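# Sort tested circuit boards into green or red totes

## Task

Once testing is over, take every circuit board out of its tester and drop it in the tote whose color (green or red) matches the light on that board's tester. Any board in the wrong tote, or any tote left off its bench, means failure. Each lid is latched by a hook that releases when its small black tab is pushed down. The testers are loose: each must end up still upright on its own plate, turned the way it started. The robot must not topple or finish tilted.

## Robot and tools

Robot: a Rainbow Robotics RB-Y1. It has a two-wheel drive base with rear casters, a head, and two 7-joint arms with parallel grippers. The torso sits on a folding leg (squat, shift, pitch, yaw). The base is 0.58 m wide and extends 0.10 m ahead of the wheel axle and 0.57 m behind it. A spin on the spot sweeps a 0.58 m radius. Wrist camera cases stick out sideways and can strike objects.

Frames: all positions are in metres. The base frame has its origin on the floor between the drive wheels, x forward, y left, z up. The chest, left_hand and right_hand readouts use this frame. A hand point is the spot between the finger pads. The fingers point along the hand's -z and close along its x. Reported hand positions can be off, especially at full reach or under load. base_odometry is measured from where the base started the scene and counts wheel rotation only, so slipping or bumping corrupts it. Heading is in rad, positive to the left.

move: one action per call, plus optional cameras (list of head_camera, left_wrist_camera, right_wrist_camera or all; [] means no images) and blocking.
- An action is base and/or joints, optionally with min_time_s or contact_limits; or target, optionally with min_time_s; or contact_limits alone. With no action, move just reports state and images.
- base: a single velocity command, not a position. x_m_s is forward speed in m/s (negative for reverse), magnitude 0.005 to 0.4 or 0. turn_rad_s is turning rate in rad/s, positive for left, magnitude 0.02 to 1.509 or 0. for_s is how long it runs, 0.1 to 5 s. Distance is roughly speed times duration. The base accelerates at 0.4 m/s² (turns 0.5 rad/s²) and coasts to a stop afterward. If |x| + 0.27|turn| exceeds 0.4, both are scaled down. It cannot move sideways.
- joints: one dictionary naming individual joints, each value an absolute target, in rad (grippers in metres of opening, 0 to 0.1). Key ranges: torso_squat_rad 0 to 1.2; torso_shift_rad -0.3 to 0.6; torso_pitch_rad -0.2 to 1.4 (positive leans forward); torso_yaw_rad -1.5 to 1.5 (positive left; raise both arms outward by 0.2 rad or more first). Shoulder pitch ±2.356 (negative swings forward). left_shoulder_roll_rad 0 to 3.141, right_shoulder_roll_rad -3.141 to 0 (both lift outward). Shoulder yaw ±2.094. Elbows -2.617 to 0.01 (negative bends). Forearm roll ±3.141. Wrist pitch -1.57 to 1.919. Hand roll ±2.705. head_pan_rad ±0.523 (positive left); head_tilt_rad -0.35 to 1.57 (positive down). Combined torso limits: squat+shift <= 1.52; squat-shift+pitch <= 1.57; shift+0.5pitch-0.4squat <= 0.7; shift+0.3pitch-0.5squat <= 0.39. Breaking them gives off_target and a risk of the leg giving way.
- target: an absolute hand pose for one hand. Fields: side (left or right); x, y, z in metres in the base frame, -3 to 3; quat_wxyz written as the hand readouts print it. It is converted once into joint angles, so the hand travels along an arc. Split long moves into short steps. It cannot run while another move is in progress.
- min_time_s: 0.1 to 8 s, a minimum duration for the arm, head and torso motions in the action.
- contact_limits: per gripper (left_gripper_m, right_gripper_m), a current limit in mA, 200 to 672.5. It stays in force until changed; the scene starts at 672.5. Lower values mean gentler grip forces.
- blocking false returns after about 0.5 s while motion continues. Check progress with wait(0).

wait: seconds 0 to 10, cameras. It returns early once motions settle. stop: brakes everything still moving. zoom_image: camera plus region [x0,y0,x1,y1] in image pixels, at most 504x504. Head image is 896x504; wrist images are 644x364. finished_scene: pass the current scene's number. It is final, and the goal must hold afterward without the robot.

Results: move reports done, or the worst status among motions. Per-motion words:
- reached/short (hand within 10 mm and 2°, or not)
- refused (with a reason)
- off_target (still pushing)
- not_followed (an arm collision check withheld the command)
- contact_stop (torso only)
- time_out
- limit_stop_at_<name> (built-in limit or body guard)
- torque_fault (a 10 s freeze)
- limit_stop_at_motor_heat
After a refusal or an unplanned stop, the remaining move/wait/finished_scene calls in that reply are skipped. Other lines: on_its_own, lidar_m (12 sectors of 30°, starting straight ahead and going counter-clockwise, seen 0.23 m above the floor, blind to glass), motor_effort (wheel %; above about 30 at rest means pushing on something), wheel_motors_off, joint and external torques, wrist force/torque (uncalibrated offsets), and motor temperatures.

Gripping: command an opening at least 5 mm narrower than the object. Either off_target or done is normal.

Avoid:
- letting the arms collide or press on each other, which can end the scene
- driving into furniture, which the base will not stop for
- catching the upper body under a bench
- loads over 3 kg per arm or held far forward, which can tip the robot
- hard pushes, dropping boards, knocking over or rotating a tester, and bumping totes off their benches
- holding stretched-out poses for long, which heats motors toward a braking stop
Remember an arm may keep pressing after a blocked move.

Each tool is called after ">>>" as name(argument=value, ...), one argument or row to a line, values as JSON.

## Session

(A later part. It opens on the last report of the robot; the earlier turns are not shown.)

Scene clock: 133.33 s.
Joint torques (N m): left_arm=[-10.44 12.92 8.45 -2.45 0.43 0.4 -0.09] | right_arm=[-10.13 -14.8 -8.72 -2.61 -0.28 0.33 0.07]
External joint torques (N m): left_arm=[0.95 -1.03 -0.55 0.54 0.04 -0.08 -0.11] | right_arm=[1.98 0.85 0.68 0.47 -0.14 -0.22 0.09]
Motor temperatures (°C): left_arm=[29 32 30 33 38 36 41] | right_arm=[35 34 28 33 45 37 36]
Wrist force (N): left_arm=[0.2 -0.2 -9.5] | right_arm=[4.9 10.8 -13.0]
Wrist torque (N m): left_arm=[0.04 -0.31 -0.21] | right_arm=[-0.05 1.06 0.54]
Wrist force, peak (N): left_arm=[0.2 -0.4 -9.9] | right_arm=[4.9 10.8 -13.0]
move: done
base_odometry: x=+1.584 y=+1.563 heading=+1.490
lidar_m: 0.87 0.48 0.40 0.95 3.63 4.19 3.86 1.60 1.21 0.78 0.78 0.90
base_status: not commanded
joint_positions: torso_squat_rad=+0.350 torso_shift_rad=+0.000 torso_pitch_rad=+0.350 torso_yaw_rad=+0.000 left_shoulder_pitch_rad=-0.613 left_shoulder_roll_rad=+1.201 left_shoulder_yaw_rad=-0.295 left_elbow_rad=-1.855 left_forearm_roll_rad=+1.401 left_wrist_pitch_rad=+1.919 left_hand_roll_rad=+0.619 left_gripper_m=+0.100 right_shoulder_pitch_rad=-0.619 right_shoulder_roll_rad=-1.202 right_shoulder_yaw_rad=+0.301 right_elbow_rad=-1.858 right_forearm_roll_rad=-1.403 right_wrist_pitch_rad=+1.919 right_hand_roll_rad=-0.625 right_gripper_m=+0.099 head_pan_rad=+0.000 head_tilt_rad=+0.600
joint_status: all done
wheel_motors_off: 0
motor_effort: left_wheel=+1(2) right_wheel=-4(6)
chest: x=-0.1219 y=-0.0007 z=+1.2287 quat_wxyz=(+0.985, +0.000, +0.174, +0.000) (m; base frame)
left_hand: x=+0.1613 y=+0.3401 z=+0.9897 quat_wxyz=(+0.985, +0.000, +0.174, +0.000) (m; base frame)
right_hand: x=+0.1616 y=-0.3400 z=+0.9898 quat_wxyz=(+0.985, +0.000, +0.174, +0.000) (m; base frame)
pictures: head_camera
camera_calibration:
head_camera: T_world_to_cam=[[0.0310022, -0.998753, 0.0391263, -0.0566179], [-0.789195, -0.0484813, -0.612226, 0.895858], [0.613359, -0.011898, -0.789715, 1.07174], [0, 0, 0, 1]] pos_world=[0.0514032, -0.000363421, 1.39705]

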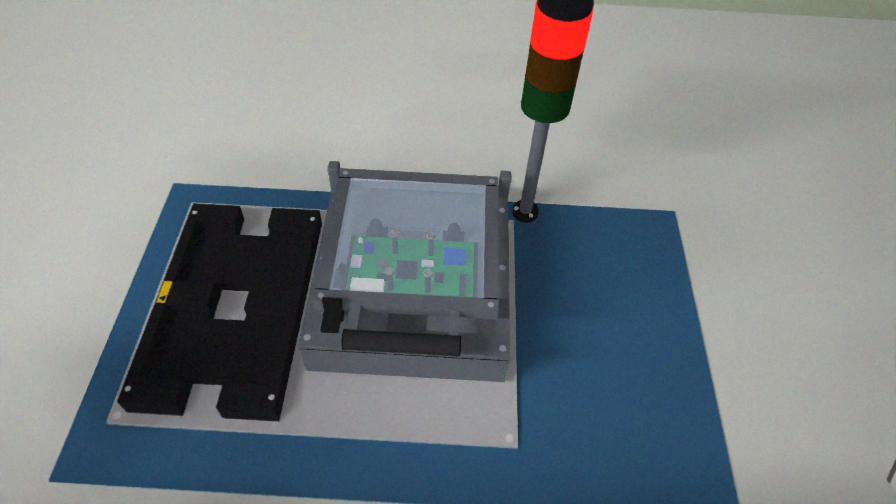

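>>> move(
  target={"side":"left","x":0.30,"y":0.25,"z":1.05,"quat_wxyz":[1,0,0,0]},
  cameras=["left_wrist_camera"],
)

>>> zoom_image(
  camera="left_wrist_camera",
  region=[70, 0, 570, 364],
)

Scene clock: 148.60 s.
Joint torques (N m): left_arm=[-15.46 10.02 8.08 -2.19 0.32 -0.04 0.13] | right_arm=[-10.56 -14.58 -8.72 -2.5 -0.28 0.35 0.12]
External joint torques (N m): left_arm=[1.7 -0.81 -1.02 1.21 0.3 0.03 0.13] | right_arm=[1.56 1.06 0.69 0.58 -0.14 -0.2 0.14]
Motor temperatures (°C): left_arm=[29 32 30 33 38 36 41] | right_arm=[35 34 28 33 45 37 36]
Wrist force (N): left_arm=[-1.7 -0.1 -9.7] | right_arm=[4.7 10.7 -12.8]
Wrist torque (N m): left_arm=[-0.02 -0.42 -0.20] | right_arm=[-0.05 1.02 0.57]
Wrist force, peak (N): left_arm=[-0.3 0.0 -10.5] | right_arm=[4.6 10.9 -12.9]
move: done
base_odometry: x=+1.584 y=+1.563 heading=+1.490
lidar_m: 0.87 0.48 0.40 0.95 3.63 4.19 3.86 1.60 1.22 0.78 0.78 0.90
base_status: not commanded
joint_positions: torso_squat_rad=+0.350 torso_shift_rad=+0.000 torso_pitch_rad=+0.350 torso_yaw_rad=+0.000 left_shoulder_pitch_rad=-1.074 left_shoulder_roll_rad=+0.989 left_shoulder_yaw_rad=-0.416 left_elbow_rad=-1.715 left_forearm_roll_rad=+1.197 left_wrist_pitch_rad=+1.909 left_hand_roll_rad=+0.738 left_gripper_m=+0.100 right_shoulder_pitch_rad=-0.619 right_shoulder_roll_rad=-1.202 right_shoulder_yaw_rad=+0.301 right_elbow_rad=-1.858 right_forearm_roll_rad=-1.403 right_wrist_pitch_rad=+1.919 right_hand_roll_rad=-0.625 right_gripper_m=+0.099 head_pan_rad=+0.000 head_tilt_rad=+0.600
joint_status: all done
wheel_motors_off: 0
motor_effort: left_wheel=+2(4) right_wheel=-4(6)
chest: x=-0.1219 y=-0.0007 z=+1.2287 quat_wxyz=(+0.985, +0.000, +0.174, +0.000) (m; base frame)
left_hand: x=+0.2996 y=+0.2499 z=+1.0504 quat_wxyz=(+1.000, +0.000, -0.002, +0.000) (m; base frame)
left_hand_status: reached (checked arc, planned for 0.8 s): 1 mm and 0.2 deg off.
right_hand: x=+0.1615 y=-0.3400 z=+0.9898 quat_wxyz=(+0.985, +0.000, +0.174, +0.000) (m; base frame)
pictures: left_wrist_camera
camera_calibration:
left_wrist_camera: T_world_to_cam=[[0.999838, 0.0153476, -0.00941955, -0.29483], [0.0179936, -0.872204, 0.488811, -0.266616], [-0.000713665, -0.488902, -0.872339, 1.10777], [0, 0, 0, 1]] pos_world=[0.300371, 0.313572, 1.0939]

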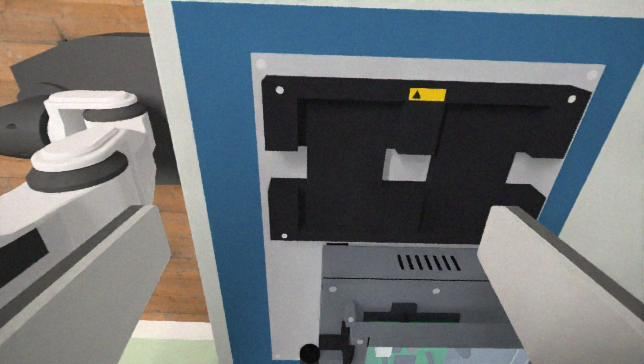

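Scaled by 1.008 from the camera's 644x364 image, which has a finer 920x520 frame.

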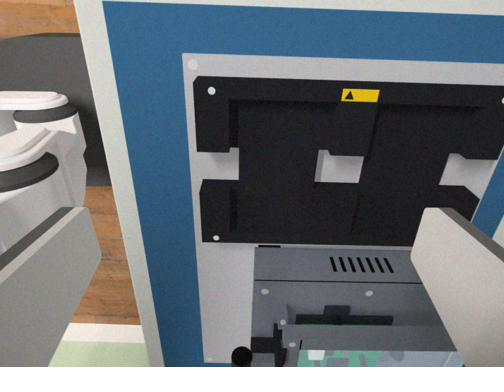

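>>> move(
  target={"side":"left","x":0.30,"y":0.15,"z":1.05,"quat_wxyz":[0.97,0.24,0,0]},
  cameras=["left_wrist_camera"],
)

>>> zoom_image(
  camera="left_wrist_camera",
  region=[222, 60, 502, 260],
)

Scene clock: 160.23 s.
Joint torques (N m): left_arm=[-19.5 6.38 8.53 0.67 -0.14 0.95 -0.09] | right_arm=[-10.47 -14.75 -8.44 -2.68 -0.27 0.43 0.01]
External joint torques (N m): left_arm=[1.47 -0.53 -0.67 0.99 0.16 0.15 -0.09] | right_arm=[1.65 0.89 0.96 0.41 -0.13 -0.12 0.03]
Motor temperatures (°C): left_arm=[29 32 30 33 38 35 41] | right_arm=[35 34 29 33 45 37 36]
Wrist force (N): left_arm=[-2.1 -3.3 -9.0] | right_arm=[4.4 10.2 -13.1]
Wrist torque (N m): left_arm=[0.18 -0.44 -0.25] | right_arm=[0.00 0.97 0.55]
Wrist force, peak (N): left_arm=[-1.9 -2.9 -10.1] | right_arm=[4.4 10.8 -13.0]
move: done
base_odometry: x=+1.584 y=+1.563 heading=+1.490
lidar_m: 0.87 0.48 0.41 0.95 3.63 4.19 3.85 1.60 1.21 0.79 0.78 0.90
base_status: not commanded
joint_positions: torso_squat_rad=+0.350 torso_shift_rad=+0.000 torso_pitch_rad=+0.350 torso_yaw_rad=+0.000 left_shoulder_pitch_rad=-1.731 left_shoulder_roll_rad=+0.714 left_shoulder_yaw_rad=-1.285 left_elbow_rad=-1.479 left_forearm_roll_rad=+1.327 left_wrist_pitch_rad=+1.919 left_hand_roll_rad=+1.173 left_gripper_m=+0.100 right_shoulder_pitch_rad=-0.619 right_shoulder_roll_rad=-1.202 right_shoulder_yaw_rad=+0.301 right_elbow_rad=-1.858 right_forearm_roll_rad=-1.403 right_wrist_pitch_rad=+1.919 right_hand_roll_rad=-0.625 right_gripper_m=+0.099 head_pan_rad=+0.000 head_tilt_rad=+0.600
joint_status: all done
wheel_motors_off: 0
motor_effort: left_wheel=+2(4) right_wheel=-3(6)
chest: x=-0.1220 y=-0.0007 z=+1.2287 quat_wxyz=(+0.985, +0.000, +0.174, +0.000) (m; base frame)
left_hand: x=+0.3000 y=+0.1500 z=+1.0501 quat_wxyz=(+0.971, +0.240, +0.000, +0.000) (m; base frame)
left_hand_status: reached (checked arc, planned for 1.2 s): 0 mm and 0.0 deg off.
right_hand: x=+0.1615 y=-0.3400 z=+0.9898 quat_wxyz=(+0.985, +0.000, +0.174, +0.000) (m; base frame)
pictures: left_wrist_camera
camera_calibration:
left_wrist_camera: T_world_to_cam=[[0.999809, 0.0192897, -0.00315703, -0.300895], [0.0193649, -0.999478, 0.025866, 0.151169], [-0.00265643, -0.0259222, -0.99966, 1.12349], [0, 0, 0, 1]] pos_world=[0.300895, 0.186018, 1.11825]

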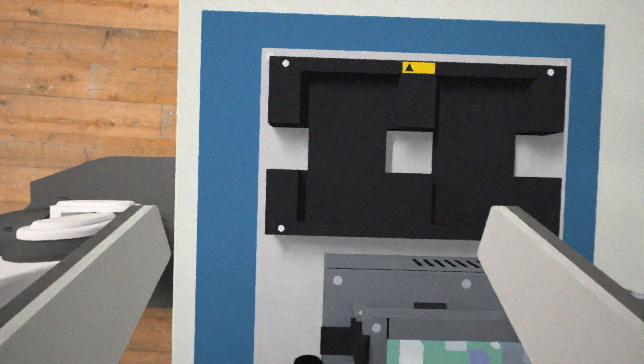

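Scaled by 1.800 from the camera's 644x364 image, which has a finer 920x520 frame.

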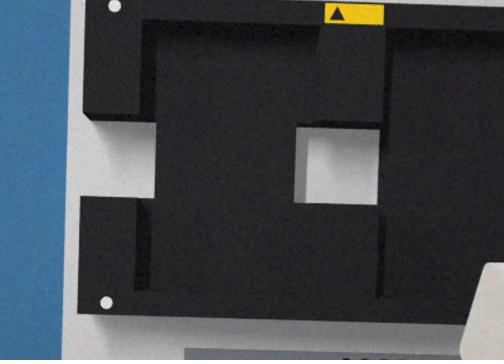

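>>> move(
  target={"side":"left","x":0.32,"y":0.21,"z":1.05,"quat_wxyz":[0.97,-0.24,0,0]},
  cameras=["left_wrist_camera"],
)

>>> zoom_image(
  camera="left_wrist_camera",
  region=[202, 120, 482, 320],
)

Scene clock: 168.13 s.
Joint torques (N m): left_arm=[-15.96 10.31 10.6 -1.6 0.77 -0.3 0.41] | right_arm=[-10.48 -14.71 -9.01 -2.61 -0.35 0.42 0.1]
External joint torques (N m): left_arm=[1.25 -1.7 -0.09 -0.66 -0.01 0.2 0.42] | right_arm=[1.64 0.94 0.4 0.47 -0.22 -0.13 0.12]
Motor temperatures (°C): left_arm=[29 32 30 33 38 35 41] | right_arm=[35 34 29 33 45 37 36]
Wrist force (N): left_arm=[-2.0 2.9 -9.1] | right_arm=[4.5 10.1 -12.8]
Wrist torque (N m): left_arm=[-0.20 -0.46 -0.20] | right_arm=[0.03 1.01 0.56]
Wrist force, peak (N): left_arm=[-1.5 -2.0 -10.4] | right_arm=[4.5 10.9 -13.1]
move: done
base_odometry: x=+1.584 y=+1.563 heading=+1.491
lidar_m: 0.87 0.48 0.40 0.96 3.63 4.19 3.86 1.60 1.21 0.78 0.78 0.90
base_status: not commanded
joint_positions: torso_squat_rad=+0.350 torso_shift_rad=+0.000 torso_pitch_rad=+0.350 torso_yaw_rad=+0.000 left_shoulder_pitch_rad=-1.242 left_shoulder_roll_rad=+1.275 left_shoulder_yaw_rad=-0.870 left_elbow_rad=-1.519 left_forearm_roll_rad=+1.890 left_wrist_pitch_rad=+1.266 left_hand_roll_rad=+0.481 left_gripper_m=+0.100 right_shoulder_pitch_rad=-0.619 right_shoulder_roll_rad=-1.202 right_shoulder_yaw_rad=+0.301 right_elbow_rad=-1.858 right_forearm_roll_rad=-1.403 right_wrist_pitch_rad=+1.919 right_hand_roll_rad=-0.625 right_gripper_m=+0.099 head_pan_rad=+0.000 head_tilt_rad=+0.600
joint_status: all done
wheel_motors_off: 0
motor_effort: left_wheel=+3(5) right_wheel=-3(5)
chest: x=-0.1220 y=-0.0007 z=+1.2287 quat_wxyz=(+0.985, +0.000, +0.174, +0.000) (m; base frame)
left_hand: x=+0.3201 y=+0.2101 z=+1.0502 quat_wxyz=(+0.971, -0.240, -0.001, +0.000) (m; base frame)
left_hand_status: reached (checked arc, planned for 0.9 s): 0 mm and 0.1 deg off.
right_hand: x=+0.1615 y=-0.3399 z=+0.9899 quat_wxyz=(+0.985, +0.000, +0.174, +0.000) (m; base frame)
pictures: left_wrist_camera
camera_calibration:
left_wrist_camera: T_world_to_cam=[[0.999815, 0.00865676, -0.0171675, -0.305126], [0.0191142, -0.543926, 0.838915, -0.738555], [-0.00207557, -0.839088, -0.543991, 0.81727], [0, 0, 0, 1]] pos_world=[0.320883, 0.286684, 1.05893]

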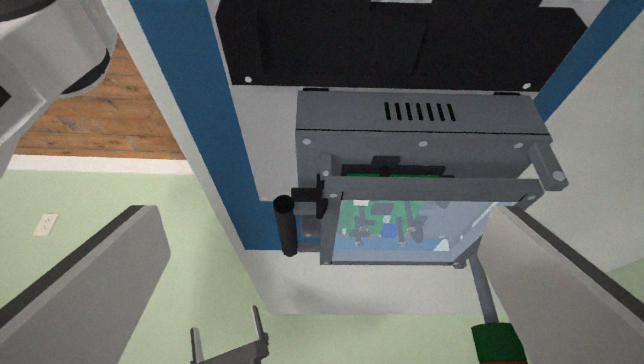

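Scaled by 1.800 from the camera's 644x364 image, which has a finer 920x520 frame.

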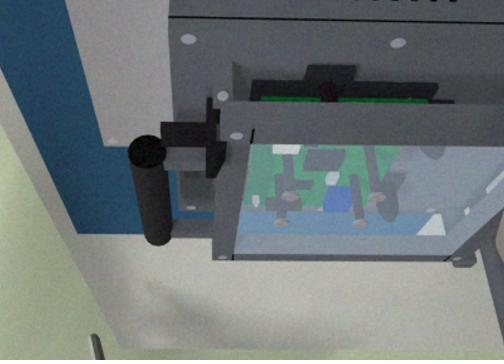

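>>> move(
  target={"side":"left","x":0.252,"y":0.098,"z":1.01,"quat_wxyz":[1,0,0,0]},
  cameras=["left_wrist_camera","head_camera"],
)

>>> zoom_image(
  camera="left_wrist_camera",
  region=[364, 180, 644, 364],
)

>>> zoom_image(
  camera="head_camera",
  region=[250, 230, 500, 400],
)

Scene clock: 210.40 s.
Joint torques (N m): left_arm=[-17.43 7.06 9.33 -0.66 0.44 0.11 -0.18] | right_arm=[-10.43 -14.76 -8.43 -2.67 -0.26 0.47 0.03]
External joint torques (N m): left_arm=[0.84 0.41 -0.83 0.71 0.39 0.16 -0.18] | right_arm=[1.69 0.88 0.98 0.41 -0.12 -0.08 0.05]
Motor temperatures (°C): left_arm=[29 32 30 33 38 35 41] | right_arm=[35 34 29 33 45 37 36]
Wrist force (N): left_arm=[-1.7 -0.1 -9.9] | right_arm=[4.8 10.5 -13.0]
Wrist torque (N m): left_arm=[-0.01 -0.40 -0.22] | right_arm=[-0.02 1.03 0.56]
Wrist force, peak (N): left_arm=[-2.2 -0.8 -10.2] | right_arm=[4.6 10.7 -13.0]
move: done
base_odometry: x=+1.584 y=+1.563 heading=+1.491
lidar_m: 0.87 0.48 0.41 0.96 3.63 4.18 3.86 1.60 1.21 0.79 0.79 0.91
base_status: not commanded
joint_positions: torso_squat_rad=+0.350 torso_shift_rad=+0.000 torso_pitch_rad=+0.350 torso_yaw_rad=+0.000 left_shoulder_pitch_rad=-1.532 left_shoulder_roll_rad=+0.919 left_shoulder_yaw_rad=-1.174 left_elbow_rad=-1.839 left_forearm_roll_rad=+1.403 left_wrist_pitch_rad=+1.510 left_hand_roll_rad=+1.299 left_gripper_m=+0.100 right_shoulder_pitch_rad=-0.619 right_shoulder_roll_rad=-1.202 right_shoulder_yaw_rad=+0.301 right_elbow_rad=-1.858 right_forearm_roll_rad=-1.403 right_wrist_pitch_rad=+1.919 right_hand_roll_rad=-0.625 right_gripper_m=+0.099 head_pan_rad=+0.000 head_tilt_rad=+0.600
joint_status: all done
wheel_motors_off: 0
motor_effort: left_wheel=+2(5) right_wheel=-3(5)
chest: x=-0.1220 y=-0.0007 z=+1.2287 quat_wxyz=(+0.985, +0.000, +0.174, +0.000) (m; base frame)
left_hand: x=+0.2520 y=+0.0978 z=+1.0102 quat_wxyz=(+1.000, +0.000, -0.001, +0.000) (m; base frame)
left_hand_status: reached (checked arc, planned for 0.8 s): 0 mm and 0.1 deg off.
right_hand: x=+0.1615 y=-0.3400 z=+0.9898 quat_wxyz=(+0.985, +0.000, +0.174, +0.000) (m; base frame)
pictures: head_camera, left_wrist_camera
camera_calibration:
head_camera: T_world_to_cam=[[0.030961, -0.998755, 0.039119, -0.0566208], [-0.78909, -0.0484464, -0.612364, 0.895974], [0.613497, -0.011909, -0.789607, 1.07169], [0, 0, 0, 1]] pos_world=[0.0512803, -0.0003808, 1.39709]
left_wrist_camera: T_world_to_cam=[[0.999825, 0.0148575, -0.0114061, -0.243183], [0.0185381, -0.872048, 0.489068, -0.379138], [-0.00268028, -0.489194, -0.872171, 0.998639], [0, 0, 0, 1]] pos_world=[0.252846, 0.161515, 1.05363]

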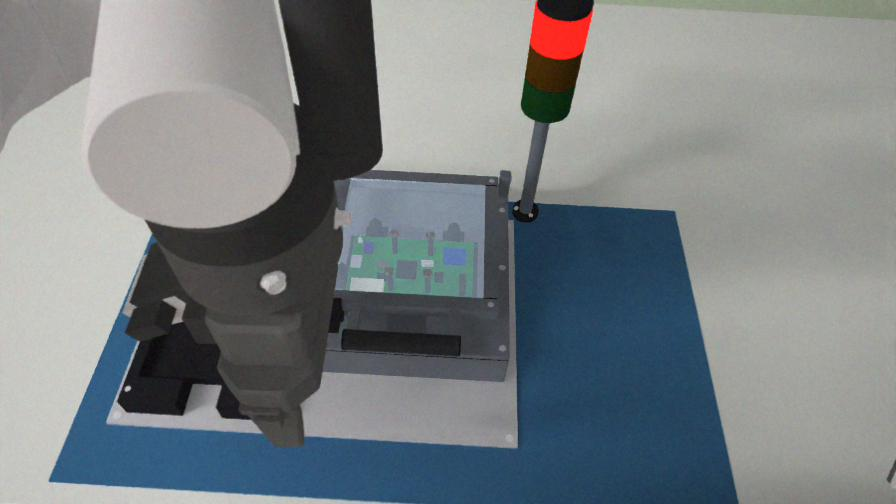

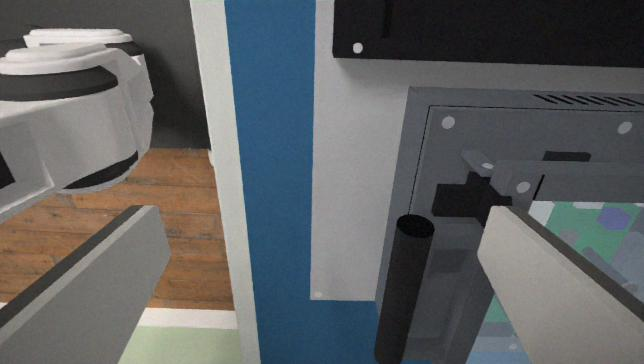

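Scaled by 1.800 from the camera's 644x364 image, which has a finer 920x520 frame.

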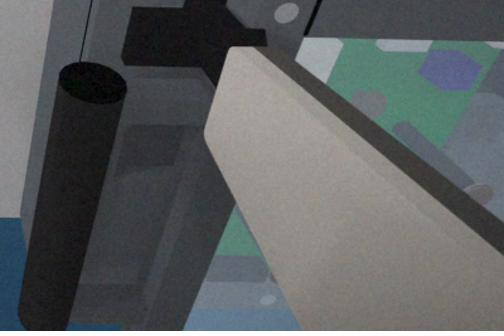

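Scaled by 2.016 from the camera's 896x504 image, which has a finer 1280x720 frame.

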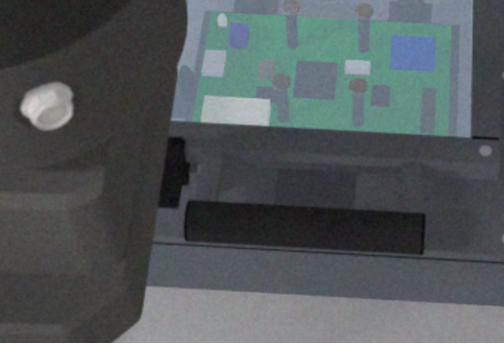

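>>> move(
  target={"side":"left","x":0.249,"y":0.094,"z":0.984,"quat_wxyz":[1,0,0,0]},
  cameras=["left_wrist_camera"],
  min_time_s=1.5,
)

>>> zoom_image(
  camera="left_wrist_camera",
  region=[364, 100, 644, 300],
)

Scene clock: 223.37 s.
Joint torques (N m): left_arm=[-16.07 4.8 8.7 -0.61 0.01 -0.48 0.47] | right_arm=[-10.42 -14.61 -8.67 -2.69 -0.31 0.42 0.05]
External joint torques (N m): left_arm=[2.14 -1.69 -1.34 1.17 -0.03 -0.44 0.47] | right_arm=[1.69 1.03 0.73 0.39 -0.17 -0.13 0.07]
Motor temperatures (°C): left_arm=[29 32 30 33 38 35 41] | right_arm=[35 34 29 33 45 37 36]
Wrist force (N): left_arm=[-1.8 0.0 -9.7] | right_arm=[4.4 10.7 -12.8]
Wrist torque (N m): left_arm=[-0.03 -0.43 -0.23] | right_arm=[-0.03 1.00 0.55]
Wrist force, peak (N): left_arm=[-2.0 -0.1 -10.0] | right_arm=[4.8 10.7 -13.2]
move: done
base_odometry: x=+1.584 y=+1.563 heading=+1.491
lidar_m: 0.87 0.47 0.40 0.96 3.63 4.18 3.86 1.60 1.21 0.79 0.78 0.90
base_status: not commanded
joint_positions: torso_squat_rad=+0.350 torso_shift_rad=+0.000 torso_pitch_rad=+0.350 torso_yaw_rad=+0.000 left_shoulder_pitch_rad=-1.494 left_shoulder_roll_rad=+0.886 left_shoulder_yaw_rad=-1.208 left_elbow_rad=-1.817 left_forearm_roll_rad=+1.348 left_wrist_pitch_rad=+1.469 left_hand_roll_rad=+1.306 left_gripper_m=+0.100 right_shoulder_pitch_rad=-0.619 right_shoulder_roll_rad=-1.202 right_shoulder_yaw_rad=+0.301 right_elbow_rad=-1.858 right_forearm_roll_rad=-1.403 right_wrist_pitch_rad=+1.919 right_hand_roll_rad=-0.625 right_gripper_m=+0.099 head_pan_rad=+0.000 head_tilt_rad=+0.600
joint_status: all done
wheel_motors_off: 0
motor_effort: left_wheel=+4(5) right_wheel=-4(5)
chest: x=-0.1220 y=-0.0007 z=+1.2287 quat_wxyz=(+0.985, +0.000, +0.174, +0.000) (m; base frame)
left_hand: x=+0.2492 y=+0.0940 z=+0.9843 quat_wxyz=(+1.000, +0.000, +0.000, +0.000) (m; base frame)
left_hand_status: reached (checked arc, planned for 1.5 s): 0 mm and 0.0 deg off.
right_hand: x=+0.1615 y=-0.3400 z=+0.9898 quat_wxyz=(+0.985, +0.000, +0.174, +0.000) (m; base frame)
pictures: left_wrist_camera
camera_calibration:
left_wrist_camera: T_world_to_cam=[[0.999811, 0.0154402, -0.0117874, -0.240306], [0.0192314, -0.872283, 0.488623, -0.369432], [-0.00273753, -0.488757, -0.872415, 0.974369], [0, 0, 0, 1]] pos_world=[0.250032, 0.157691, 1.02773]

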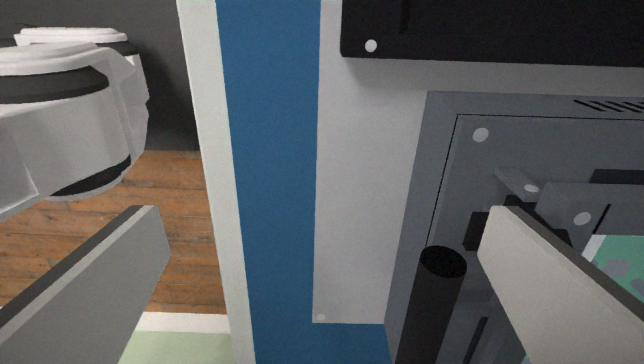

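Scaled by 1.800 from the camera's 644x364 image, which has a finer 920x520 frame.

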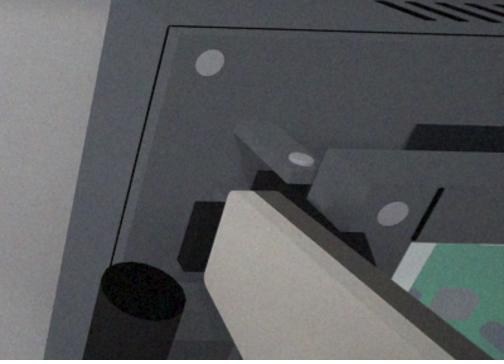

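>>> move(
  target={"side":"left","x":0.245,"y":0.094,"z":0.974,"quat_wxyz":[1,0,0,0]},
  cameras=["left_wrist_camera"],
  min_time_s=1.5,
)

>>> zoom_image(
  camera="left_wrist_camera",
  region=[364, 100, 644, 300],
)

Scene clock: 232.10 s.
Joint torques (N m): left_arm=[-13.97 3.79 7.24 -1.89 0.08 -0.57 0.38] | right_arm=[-10.22 -15.08 -8.37 -2.59 -0.28 0.42 0.08]
External joint torques (N m): left_arm=[4.07 -2.64 -2.73 0.05 0.04 -0.52 0.38] | right_arm=[1.89 0.56 1.03 0.5 -0.14 -0.13 0.1]
Motor temperatures (°C): left_arm=[29 32 30 33 38 35 41] | right_arm=[35 34 29 33 45 37 36]
Wrist force (N): left_arm=[-3.1 1.1 -3.3] | right_arm=[4.7 10.5 -12.7]
Wrist torque (N m): left_arm=[-0.02 -0.75 -0.18] | right_arm=[-0.02 1.03 0.55]
Wrist force, peak (N): left_arm=[-1.8 -0.2 -10.0] | right_arm=[4.7 10.8 -12.9]
move: done
base_odometry: x=+1.584 y=+1.563 heading=+1.491
lidar_m: 0.87 0.47 0.41 0.96 3.63 4.19 3.87 1.61 1.21 0.79 0.78 0.90
base_status: not commanded
joint_positions: torso_squat_rad=+0.350 torso_shift_rad=+0.000 torso_pitch_rad=+0.350 torso_yaw_rad=+0.000 left_shoulder_pitch_rad=-1.476 left_shoulder_roll_rad=+0.881 left_shoulder_yaw_rad=-1.221 left_elbow_rad=-1.824 left_forearm_roll_rad=+1.326 left_wrist_pitch_rad=+1.453 left_hand_roll_rad=+1.315 left_gripper_m=+0.100 right_shoulder_pitch_rad=-0.619 right_shoulder_roll_rad=-1.202 right_shoulder_yaw_rad=+0.301 right_elbow_rad=-1.858 right_forearm_roll_rad=-1.403 right_wrist_pitch_rad=+1.919 right_hand_roll_rad=-0.625 right_gripper_m=+0.099 head_pan_rad=+0.000 head_tilt_rad=+0.600
joint_status: all done
wheel_motors_off: 0
motor_effort: left_wheel=+4(5) right_wheel=-3(5)
chest: x=-0.1220 y=-0.0007 z=+1.2287 quat_wxyz=(+0.985, +0.000, +0.174, +0.000) (m; base frame)
left_hand: x=+0.2452 y=+0.0940 z=+0.9748 quat_wxyz=(+1.000, +0.000, +0.000, +0.000) (m; base frame)
left_hand_status: reached (checked arc, planned for 1.5 s): 1 mm and 0.1 deg off.
right_hand: x=+0.1615 y=-0.3400 z=+0.9899 quat_wxyz=(+0.985, +0.000, +0.174, +0.000) (m; base frame)
pictures: left_wrist_camera
camera_calibration:
left_wrist_camera: T_world_to_cam=[[0.999813, 0.0154931, -0.0116039, -0.236673], [0.0191888, -0.872104, 0.488944, -0.365058], [-0.00254453, -0.489075, -0.872238, 0.965916], [0, 0, 0, 1]] pos_world=[0.246091, 0.157703, 1.01826]

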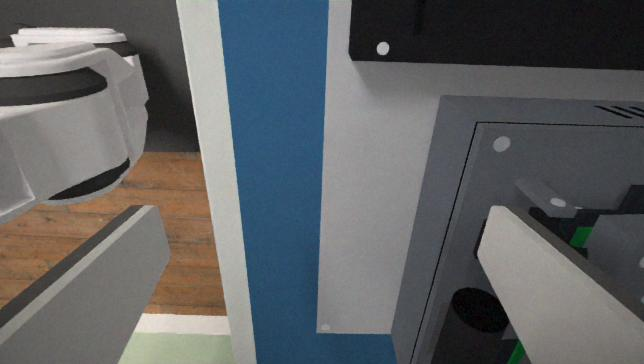

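Scaled by 1.800 from the camera's 644x364 image, which has a finer 920x520 frame.

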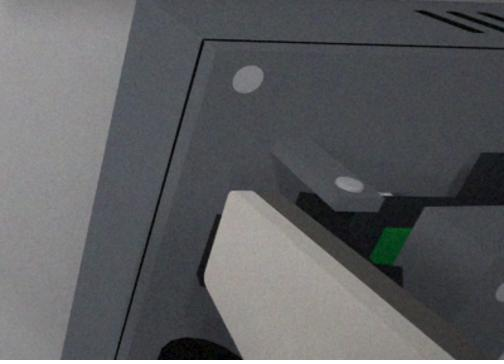

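>>> wait(
  seconds=0.5,
  cameras=["head_camera","left_wrist_camera"],
)

>>> zoom_image(
  camera="head_camera",
  region=[250, 150, 540, 400],
)

Scene clock: 236.50 s.
Joint torques (N m): left_arm=[-13.99 3.8 7.11 -1.79 0.08 -0.59 0.36] | right_arm=[-10.77 -14.68 -8.65 -2.65 -0.37 0.39 -0.05]
External joint torques (N m): left_arm=[4.05 -2.63 -2.85 0.15 0.03 -0.54 0.36] | right_arm=[1.35 0.96 0.75 0.43 -0.23 -0.16 -0.03]
Motor temperatures (°C): left_arm=[29 32 30 33 38 35 41] | right_arm=[35 34 29 33 45 37 36]
Wrist force (N): left_arm=[-3.2 1.0 -2.9] | right_arm=[4.3 10.6 -12.9]
Wrist torque (N m): left_arm=[-0.02 -0.72 -0.18] | right_arm=[-0.03 0.99 0.55]
Wrist force, peak (N): left_arm=[-3.4 1.2 -3.4] | right_arm=[4.5 10.8 -13.0]
base_odometry: x=+1.584 y=+1.563 heading=+1.491
lidar_m: 0.87 0.48 0.41 0.95 3.63 4.18 3.86 1.61 1.22 0.79 0.79 0.90
base_status: not commanded
joint_positions: torso_squat_rad=+0.350 torso_shift_rad=+0.000 torso_pitch_rad=+0.350 torso_yaw_rad=+0.000 left_shoulder_pitch_rad=-1.476 left_shoulder_roll_rad=+0.881 left_shoulder_yaw_rad=-1.221 left_elbow_rad=-1.824 left_forearm_roll_rad=+1.326 left_wrist_pitch_rad=+1.453 left_hand_roll_rad=+1.315 left_gripper_m=+0.100 right_shoulder_pitch_rad=-0.619 right_shoulder_roll_rad=-1.202 right_shoulder_yaw_rad=+0.301 right_elbow_rad=-1.858 right_forearm_roll_rad=-1.403 right_wrist_pitch_rad=+1.919 right_hand_roll_rad=-0.625 right_gripper_m=+0.099 head_pan_rad=+0.000 head_tilt_rad=+0.600
joint_status: all done
wheel_motors_off: 0
motor_effort: left_wheel=+3(5) right_wheel=-4(5)
chest: x=-0.1220 y=-0.0007 z=+1.2287 quat_wxyz=(+0.985, +0.000, +0.174, +0.000) (m; base frame)
left_hand: x=+0.2452 y=+0.0940 z=+0.9748 quat_wxyz=(+1.000, +0.000, +0.000, +0.000) (m; base frame)
left_hand_status: reached (checked arc, planned for 1.5 s): 1 mm and 0.1 deg off.
right_hand: x=+0.1615 y=-0.3400 z=+0.9899 quat_wxyz=(+0.985, +0.000, +0.174, +0.000) (m; base frame)
wait: 0.50 s; at rest from the start
pictures: head_camera, left_wrist_camera
camera_calibration:
head_camera: T_world_to_cam=[[0.030959, -0.998755, 0.0391204, -0.0566222], [-0.789059, -0.0484463, -0.612404, 0.896008], [0.613537, -0.0119089, -0.789576, 1.07168], [0, 0, 0, 1]] pos_world=[0.0512433, -0.000380987, 1.3971]
left_wrist_camera: T_world_to_cam=[[0.999813, 0.0154925, -0.0116041, -0.236672], [0.0191885, -0.872104, 0.488944, -0.365058], [-0.00254503, -0.489075, -0.872238, 0.965916], [0, 0, 0, 1]] pos_world=[0.246091, 0.157703, 1.01826]

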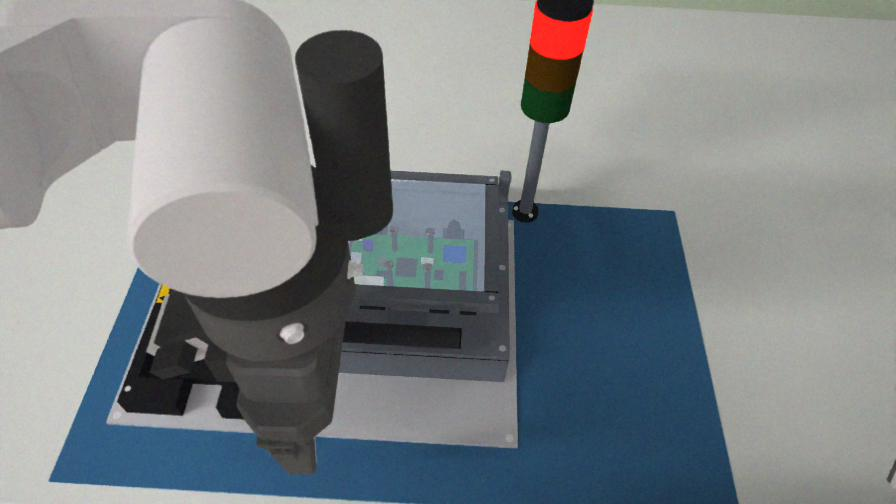

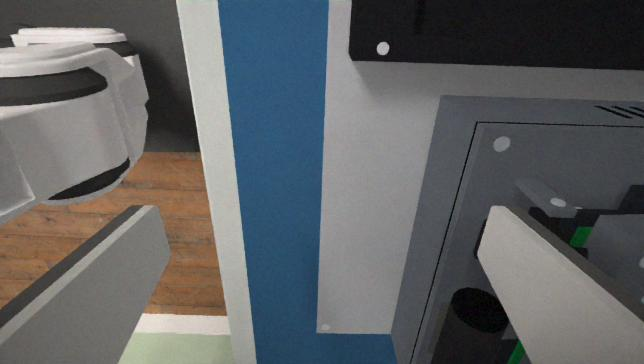

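Scaled by 1.738 from the camera's 896x504 image, which has a finer 1280x720 frame.

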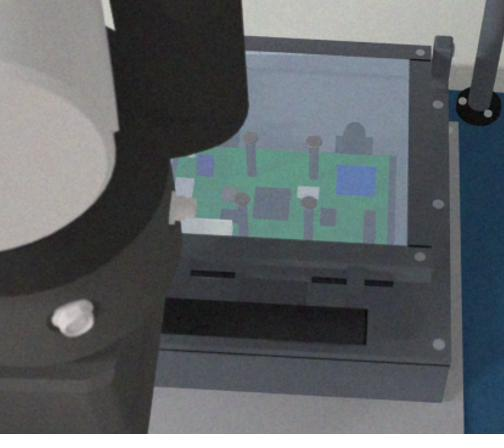

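>>> move(
  target={"side":"left","x":0.243,"y":0.097,"z":1.02,"quat_wxyz":[1,0,0,0]},
  cameras=[],
  min_time_s=1.5,
)

>>> move(
  target={"side":"left","x":0.29,"y":0.235,"z":1.08,"quat_wxyz":[0.97,-0.24,0,0]},
  cameras=["head_camera","left_wrist_camera"],
)

>>> zoom_image(
  camera="left_wrist_camera",
  region=[202, 100, 482, 300],
)

Scene clock: 243.07 s.
Joint torques (N m): left_arm=[-17.9 7.62 11.1 -1.58 0.39 0.3 0.4] | right_arm=[-10.57 -14.67 -8.82 -2.61 -0.27 0.51 -0.02]
External joint torques (N m): left_arm=[0.07 1.06 0.97 -0.33 0.34 0.35 0.4] | right_arm=[1.55 0.97 0.59 0.47 -0.13 -0.04 0]
Motor temperatures (°C): left_arm=[29 32 30 33 38 35 41] | right_arm=[35 34 29 33 45 37 36]
Wrist force (N): left_arm=[-1.8 0.0 -10.0] | right_arm=[4.7 10.3 -12.7]
Wrist torque (N m): left_arm=[-0.01 -0.41 -0.22] | right_arm=[0.00 1.05 0.54]
Wrist force, peak (N): left_arm=[-1.9 -0.3 -10.3] | right_arm=[4.7 10.8 -12.9]
move: done
base_odometry: x=+1.584 y=+1.563 heading=+1.491
lidar_m: 0.86 0.47 0.41 0.95 3.63 4.18 3.87 1.60 1.22 0.78 0.78 0.90
base_status: not commanded
joint_positions: torso_squat_rad=+0.350 torso_shift_rad=+0.000 torso_pitch_rad=+0.350 torso_yaw_rad=+0.000 left_shoulder_pitch_rad=-1.543 left_shoulder_roll_rad=+0.934 left_shoulder_yaw_rad=-1.163 left_elbow_rad=-1.886 left_forearm_roll_rad=+1.421 left_wrist_pitch_rad=+1.528 left_hand_roll_rad=+1.335 left_gripper_m=+0.100 right_shoulder_pitch_rad=-0.619 right_shoulder_roll_rad=-1.202 right_shoulder_yaw_rad=+0.301 right_elbow_rad=-1.858 right_forearm_roll_rad=-1.403 right_wrist_pitch_rad=+1.919 right_hand_roll_rad=-0.625 right_gripper_m=+0.099 head_pan_rad=+0.000 head_tilt_rad=+0.600
joint_status: all done
wheel_motors_off: 0
motor_effort: left_wheel=+3(5) right_wheel=-3(5)
chest: x=-0.1220 y=-0.0007 z=+1.2287 quat_wxyz=(+0.985, +0.000, +0.174, +0.000) (m; base frame)
left_hand: x=+0.2429 y=+0.0969 z=+1.0198 quat_wxyz=(+1.000, +0.000, +0.000, +0.000) (m; base frame)
left_hand_status: reached (checked arc, planned for 1.5 s): 0 mm and 0.0 deg off.
right_hand: x=+0.1615 y=-0.3400 z=+0.9899 quat_wxyz=(+0.985, +0.000, +0.174, +0.000) (m; base frame)
pictures: none
No camera images: "cameras" was empty.

Scene clock: 244.47 s.
Joint torques (N m): left_arm=[-13.68 10.67 10.81 -0.13 0.68 -0.51 0.49] | right_arm=[-10.62 -14.68 -8.6 -2.7 -0.31 0.47 0.06]
External joint torques (N m): left_arm=[1.49 -1.7 0.02 -0.24 -0.1 -0.02 0.49] | right_arm=[1.5 0.96 0.81 0.39 -0.17 -0.08 0.08]
Motor temperatures (°C): left_arm=[29 32 30 33 38 35 41] | right_arm=[35 34 29 33 45 37 36]
Wrist force (N): left_arm=[-1.6 3.2 -8.7] | right_arm=[4.7 10.5 -12.6]
Wrist torque (N m): left_arm=[-0.23 -0.37 -0.17] | right_arm=[0.00 1.04 0.55]
Wrist force, peak (N): left_arm=[-2.0 -0.1 -10.2] | right_arm=[5.0 10.6 -13.0]
move: done
base_odometry: x=+1.584 y=+1.563 heading=+1.491
lidar_m: 0.87 0.48 0.40 0.95 3.64 4.18 3.86 1.60 1.21 0.78 0.78 0.90
base_status: not commanded
joint_positions: torso_squat_rad=+0.350 torso_shift_rad=+0.000 torso_pitch_rad=+0.350 torso_yaw_rad=+0.000 left_shoulder_pitch_rad=-1.232 left_shoulder_roll_rad=+1.461 left_shoulder_yaw_rad=-0.887 left_elbow_rad=-1.665 left_forearm_roll_rad=+2.009 left_wrist_pitch_rad=+1.241 left_hand_roll_rad=+0.469 left_gripper_m=+0.100 right_shoulder_pitch_rad=-0.619 right_shoulder_roll_rad=-1.202 right_shoulder_yaw_rad=+0.301 right_elbow_rad=-1.858 right_forearm_roll_rad=-1.403 right_wrist_pitch_rad=+1.919 right_hand_roll_rad=-0.625 right_gripper_m=+0.099 head_pan_rad=+0.000 head_tilt_rad=+0.600
joint_status: all done
wheel_motors_off: 0
motor_effort: left_wheel=+3(5) right_wheel=-3(4)
chest: x=-0.1220 y=-0.0007 z=+1.2287 quat_wxyz=(+0.985, +0.000, +0.174, +0.000) (m; base frame)
left_hand: x=+0.2900 y=+0.2351 z=+1.0801 quat_wxyz=(+0.971, -0.240, +0.000, +0.000) (m; base frame)
left_hand_status: reached (checked arc, planned for 0.9 s): 0 mm and 0.0 deg off.
right_hand: x=+0.1615 y=-0.3400 z=+0.9899 quat_wxyz=(+0.985, +0.000, +0.174, +0.000) (m; base frame)
pictures: head_camera, left_wrist_camera
camera_calibration:
head_camera: T_world_to_cam=[[0.0310161, -0.998753, 0.0391234, -0.0566082], [-0.78907, -0.048493, -0.612386, 0.895996], [0.613519, -0.0118773, -0.78959, 1.07168], [0, 0, 0, 1]] pos_world=[0.0512653, -0.000359435, 1.3971]
left_wrist_camera: T_world_to_cam=[[0.999811, 0.00824862, -0.0176049, -0.274246], [0.019259, -0.543998, 0.838866, -0.749496], [-0.00265756, -0.839046, -0.544054, 0.854698], [0, 0, 0, 1]] pos_world=[0.2909, 0.311669, 1.0889]

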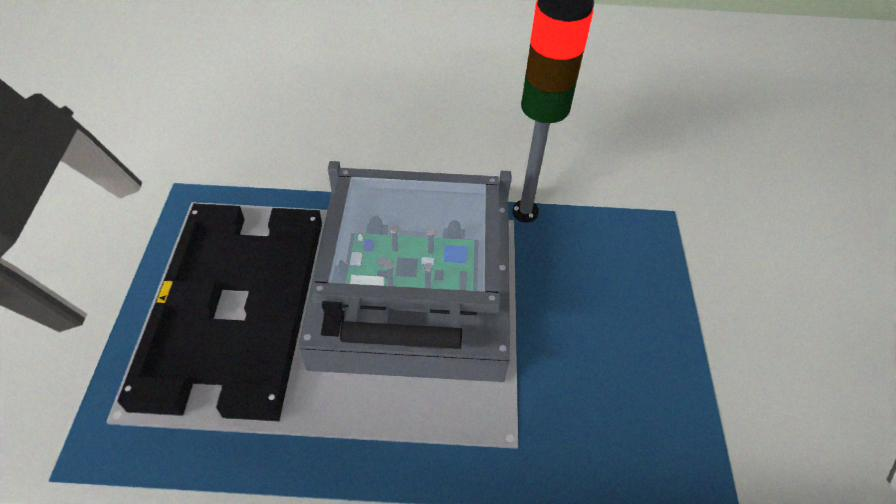

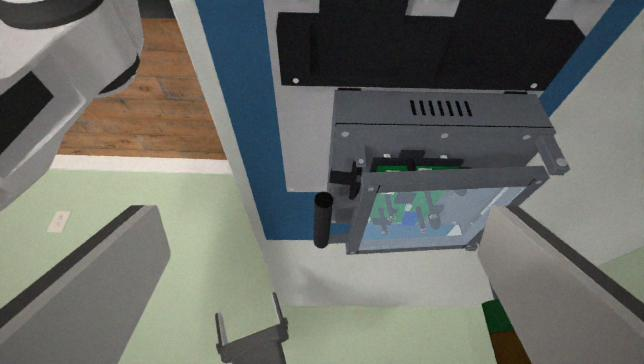

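Scaled by 1.800 from the camera's 644x364 image, which has a finer 920x520 frame.

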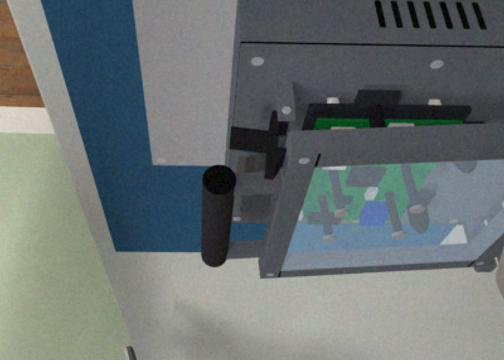

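>>> move(
  target={"side":"right","x":0.13,"y":-0.05,"z":1.05,"quat_wxyz":[0.819,0,-0.574,0]},
  cameras=["head_camera","right_wrist_camera"],
)

Scene clock: 270.47 s.
Joint torques (N m): left_arm=[-13.67 10.56 10.87 -0.11 0.71 -0.47 0.44] | right_arm=[-10.57 -14.6 -8.55 -2.62 -0.34 0.47 0.06]
External joint torques (N m): left_arm=[1.5 -1.82 0.08 -0.23 -0.07 0.02 0.44] | right_arm=[1.54 1.04 0.85 0.46 -0.2 -0.08 0.08]
Motor temperatures (°C): left_arm=[29 32 30 33 38 35 41] | right_arm=[35 34 29 33 45 37 36]
Wrist force (N): left_arm=[-1.8 3.0 -8.9] | right_arm=[4.6 10.5 -12.8]
Wrist torque (N m): left_arm=[-0.21 -0.39 -0.17] | right_arm=[-0.03 1.01 0.55]
Wrist force, peak (N): left_arm=[-1.6 3.3 -9.0] | right_arm=[4.8 10.8 -12.9]
move: refused
base_odometry: x=+1.584 y=+1.563 heading=+1.491
lidar_m: 0.87 0.48 0.41 0.96 3.63 4.18 3.86 1.61 1.21 0.79 0.77 0.91
base_status: not commanded
joint_positions: torso_squat_rad=+0.350 torso_shift_rad=+0.000 torso_pitch_rad=+0.350 torso_yaw_rad=+0.000 left_shoulder_pitch_rad=-1.232 left_shoulder_roll_rad=+1.461 left_shoulder_yaw_rad=-0.887 left_elbow_rad=-1.665 left_forearm_roll_rad=+2.009 left_wrist_pitch_rad=+1.241 left_hand_roll_rad=+0.469 left_gripper_m=+0.100 right_shoulder_pitch_rad=-0.619 right_shoulder_roll_rad=-1.202 right_shoulder_yaw_rad=+0.301 right_elbow_rad=-1.858 right_forearm_roll_rad=-1.403 right_wrist_pitch_rad=+1.919 right_hand_roll_rad=-0.625 right_gripper_m=+0.099 head_pan_rad=+0.000 head_tilt_rad=+0.600
joint_status: not commanded
wheel_motors_off: 0
motor_effort: left_wheel=+5(5) right_wheel=-2(4)
chest: x=-0.1220 y=-0.0007 z=+1.2287 quat_wxyz=(+0.985, +0.000, +0.174, +0.000) (m; base frame)
left_hand: x=+0.2900 y=+0.2351 z=+1.0801 quat_wxyz=(+0.971, -0.240, +0.000, +0.000) (m; base frame)
right_hand: x=+0.1615 y=-0.3400 z=+0.9899 quat_wxyz=(+0.985, +0.000, +0.174, +0.000) (m; base frame)
right_hand_status: refused: the posture found for that pose touches the torso. Nothing moved. The solve starts from where the arm stands: from another posture it may find a clear one.
pictures: head_camera, right_wrist_camera
camera_calibration:
head_camera: T_world_to_cam=[[0.0310162, -0.998753, 0.0391235, -0.0566082], [-0.78907, -0.0484931, -0.612386, 0.895996], [0.613519, -0.0118773, -0.78959, 1.07168], [0, 0, 0, 1]] pos_world=[0.0512652, -0.000359358, 1.3971]
right_wrist_camera: T_world_to_cam=[[-0.945176, 0.0201679, 0.325937, -0.160684], [0.161727, 0.896004, 0.413547, -0.0976339], [-0.283701, 0.443588, -0.850143, 1.10984], [0, 0, 0, 1]] pos_world=[0.178777, -0.401589, 1.03627]

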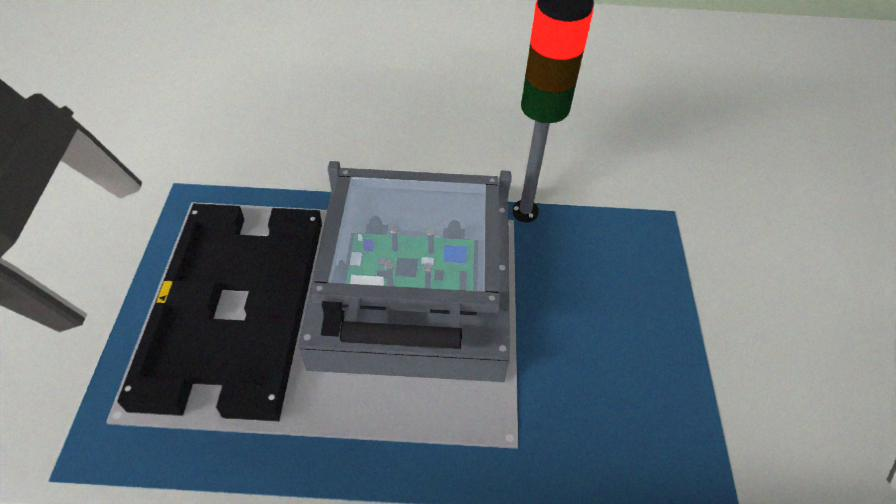

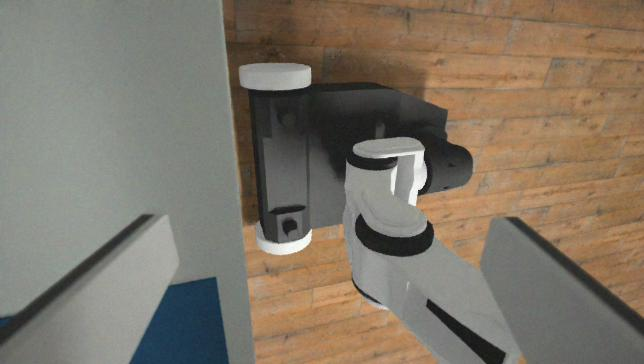

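>>> move(
  target={"side":"right","x":0.2,"y":-0.16,"z":1.06,"quat_wxyz":[0.924,0,-0.383,0]},
  cameras=["head_camera","right_wrist_camera"],
)

Scene clock: 275.27 s.
Joint torques (N m): left_arm=[-13.84 10.76 11.23 -0.09 0.73 -0.41 0.43] | right_arm=[-10.68 -14.81 -8.73 -2.68 -0.35 0.39 0.04]
External joint torques (N m): left_arm=[1.33 -1.62 0.44 -0.2 -0.05 0.08 0.44] | right_arm=[1.43 0.83 0.67 0.41 -0.21 -0.17 0.06]
Motor temperatures (°C): left_arm=[29 32 30 33 38 35 41] | right_arm=[35 34 29 33 45 37 36]
Wrist force (N): left_arm=[-1.6 2.8 -8.8] | right_arm=[4.7 10.2 -12.7]
Wrist torque (N m): left_arm=[-0.19 -0.37 -0.17] | right_arm=[0.02 1.02 0.55]
Wrist force, peak (N): left_arm=[-1.8 3.1 -9.2] | right_arm=[4.4 10.8 -13.0]
move: refused
base_odometry: x=+1.584 y=+1.563 heading=+1.491
lidar_m: 0.87 0.48 0.40 0.96 3.63 4.19 3.86 1.59 1.21 0.79 0.79 0.91
base_status: not commanded
joint_positions: torso_squat_rad=+0.350 torso_shift_rad=+0.000 torso_pitch_rad=+0.350 torso_yaw_rad=+0.000 left_shoulder_pitch_rad=-1.232 left_shoulder_roll_rad=+1.461 left_shoulder_yaw_rad=-0.887 left_elbow_rad=-1.665 left_forearm_roll_rad=+2.009 left_wrist_pitch_rad=+1.241 left_hand_roll_rad=+0.469 left_gripper_m=+0.100 right_shoulder_pitch_rad=-0.619 right_shoulder_roll_rad=-1.202 right_shoulder_yaw_rad=+0.301 right_elbow_rad=-1.858 right_forearm_roll_rad=-1.403 right_wrist_pitch_rad=+1.919 right_hand_roll_rad=-0.625 right_gripper_m=+0.099 head_pan_rad=+0.000 head_tilt_rad=+0.600
joint_status: not commanded
wheel_motors_off: 0
motor_effort: left_wheel=+3(5) right_wheel=-4(5)
chest: x=-0.1220 y=-0.0007 z=+1.2287 quat_wxyz=(+0.985, +0.000, +0.174, +0.000) (m; base frame)
left_hand: x=+0.2900 y=+0.2351 z=+1.0801 quat_wxyz=(+0.971, -0.240, +0.000, +0.000) (m; base frame)
right_hand: x=+0.1615 y=-0.3400 z=+0.9899 quat_wxyz=(+0.985, +0.000, +0.174, +0.000) (m; base frame)
right_hand_status: refused: the posture found for that pose stands 17 mm from the torso (limit 20 mm). Nothing moved. The solve starts from where the arm stands: from another posture it may find a clear one.
pictures: head_camera, right_wrist_camera
camera_calibration:
head_camera: T_world_to_cam=[[0.0310162, -0.998753, 0.0391233, -0.0566081], [-0.789071, -0.048493, -0.612386, 0.895996], [0.613519, -0.0118772, -0.789591, 1.07168], [0, 0, 0, 1]] pos_world=[0.0512654, -0.000359443, 1.3971]
right_wrist_camera: T_world_to_cam=[[-0.945176, 0.0201682, 0.325938, -0.160684], [0.161728, 0.896004, 0.413547, -0.0976335], [-0.283701, 0.443588, -0.850143, 1.10984], [0, 0, 0, 1]] pos_world=[0.178777, -0.401589, 1.03627]

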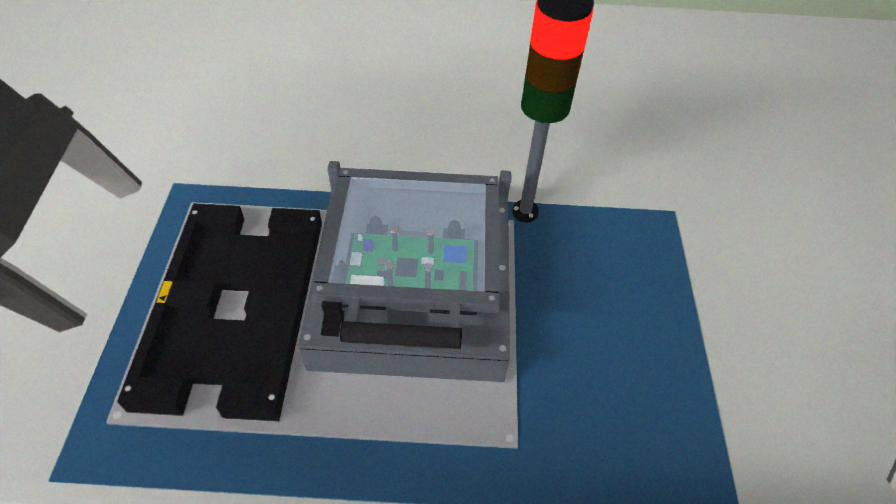

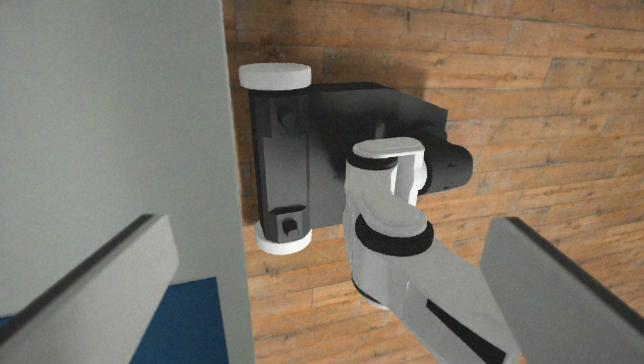

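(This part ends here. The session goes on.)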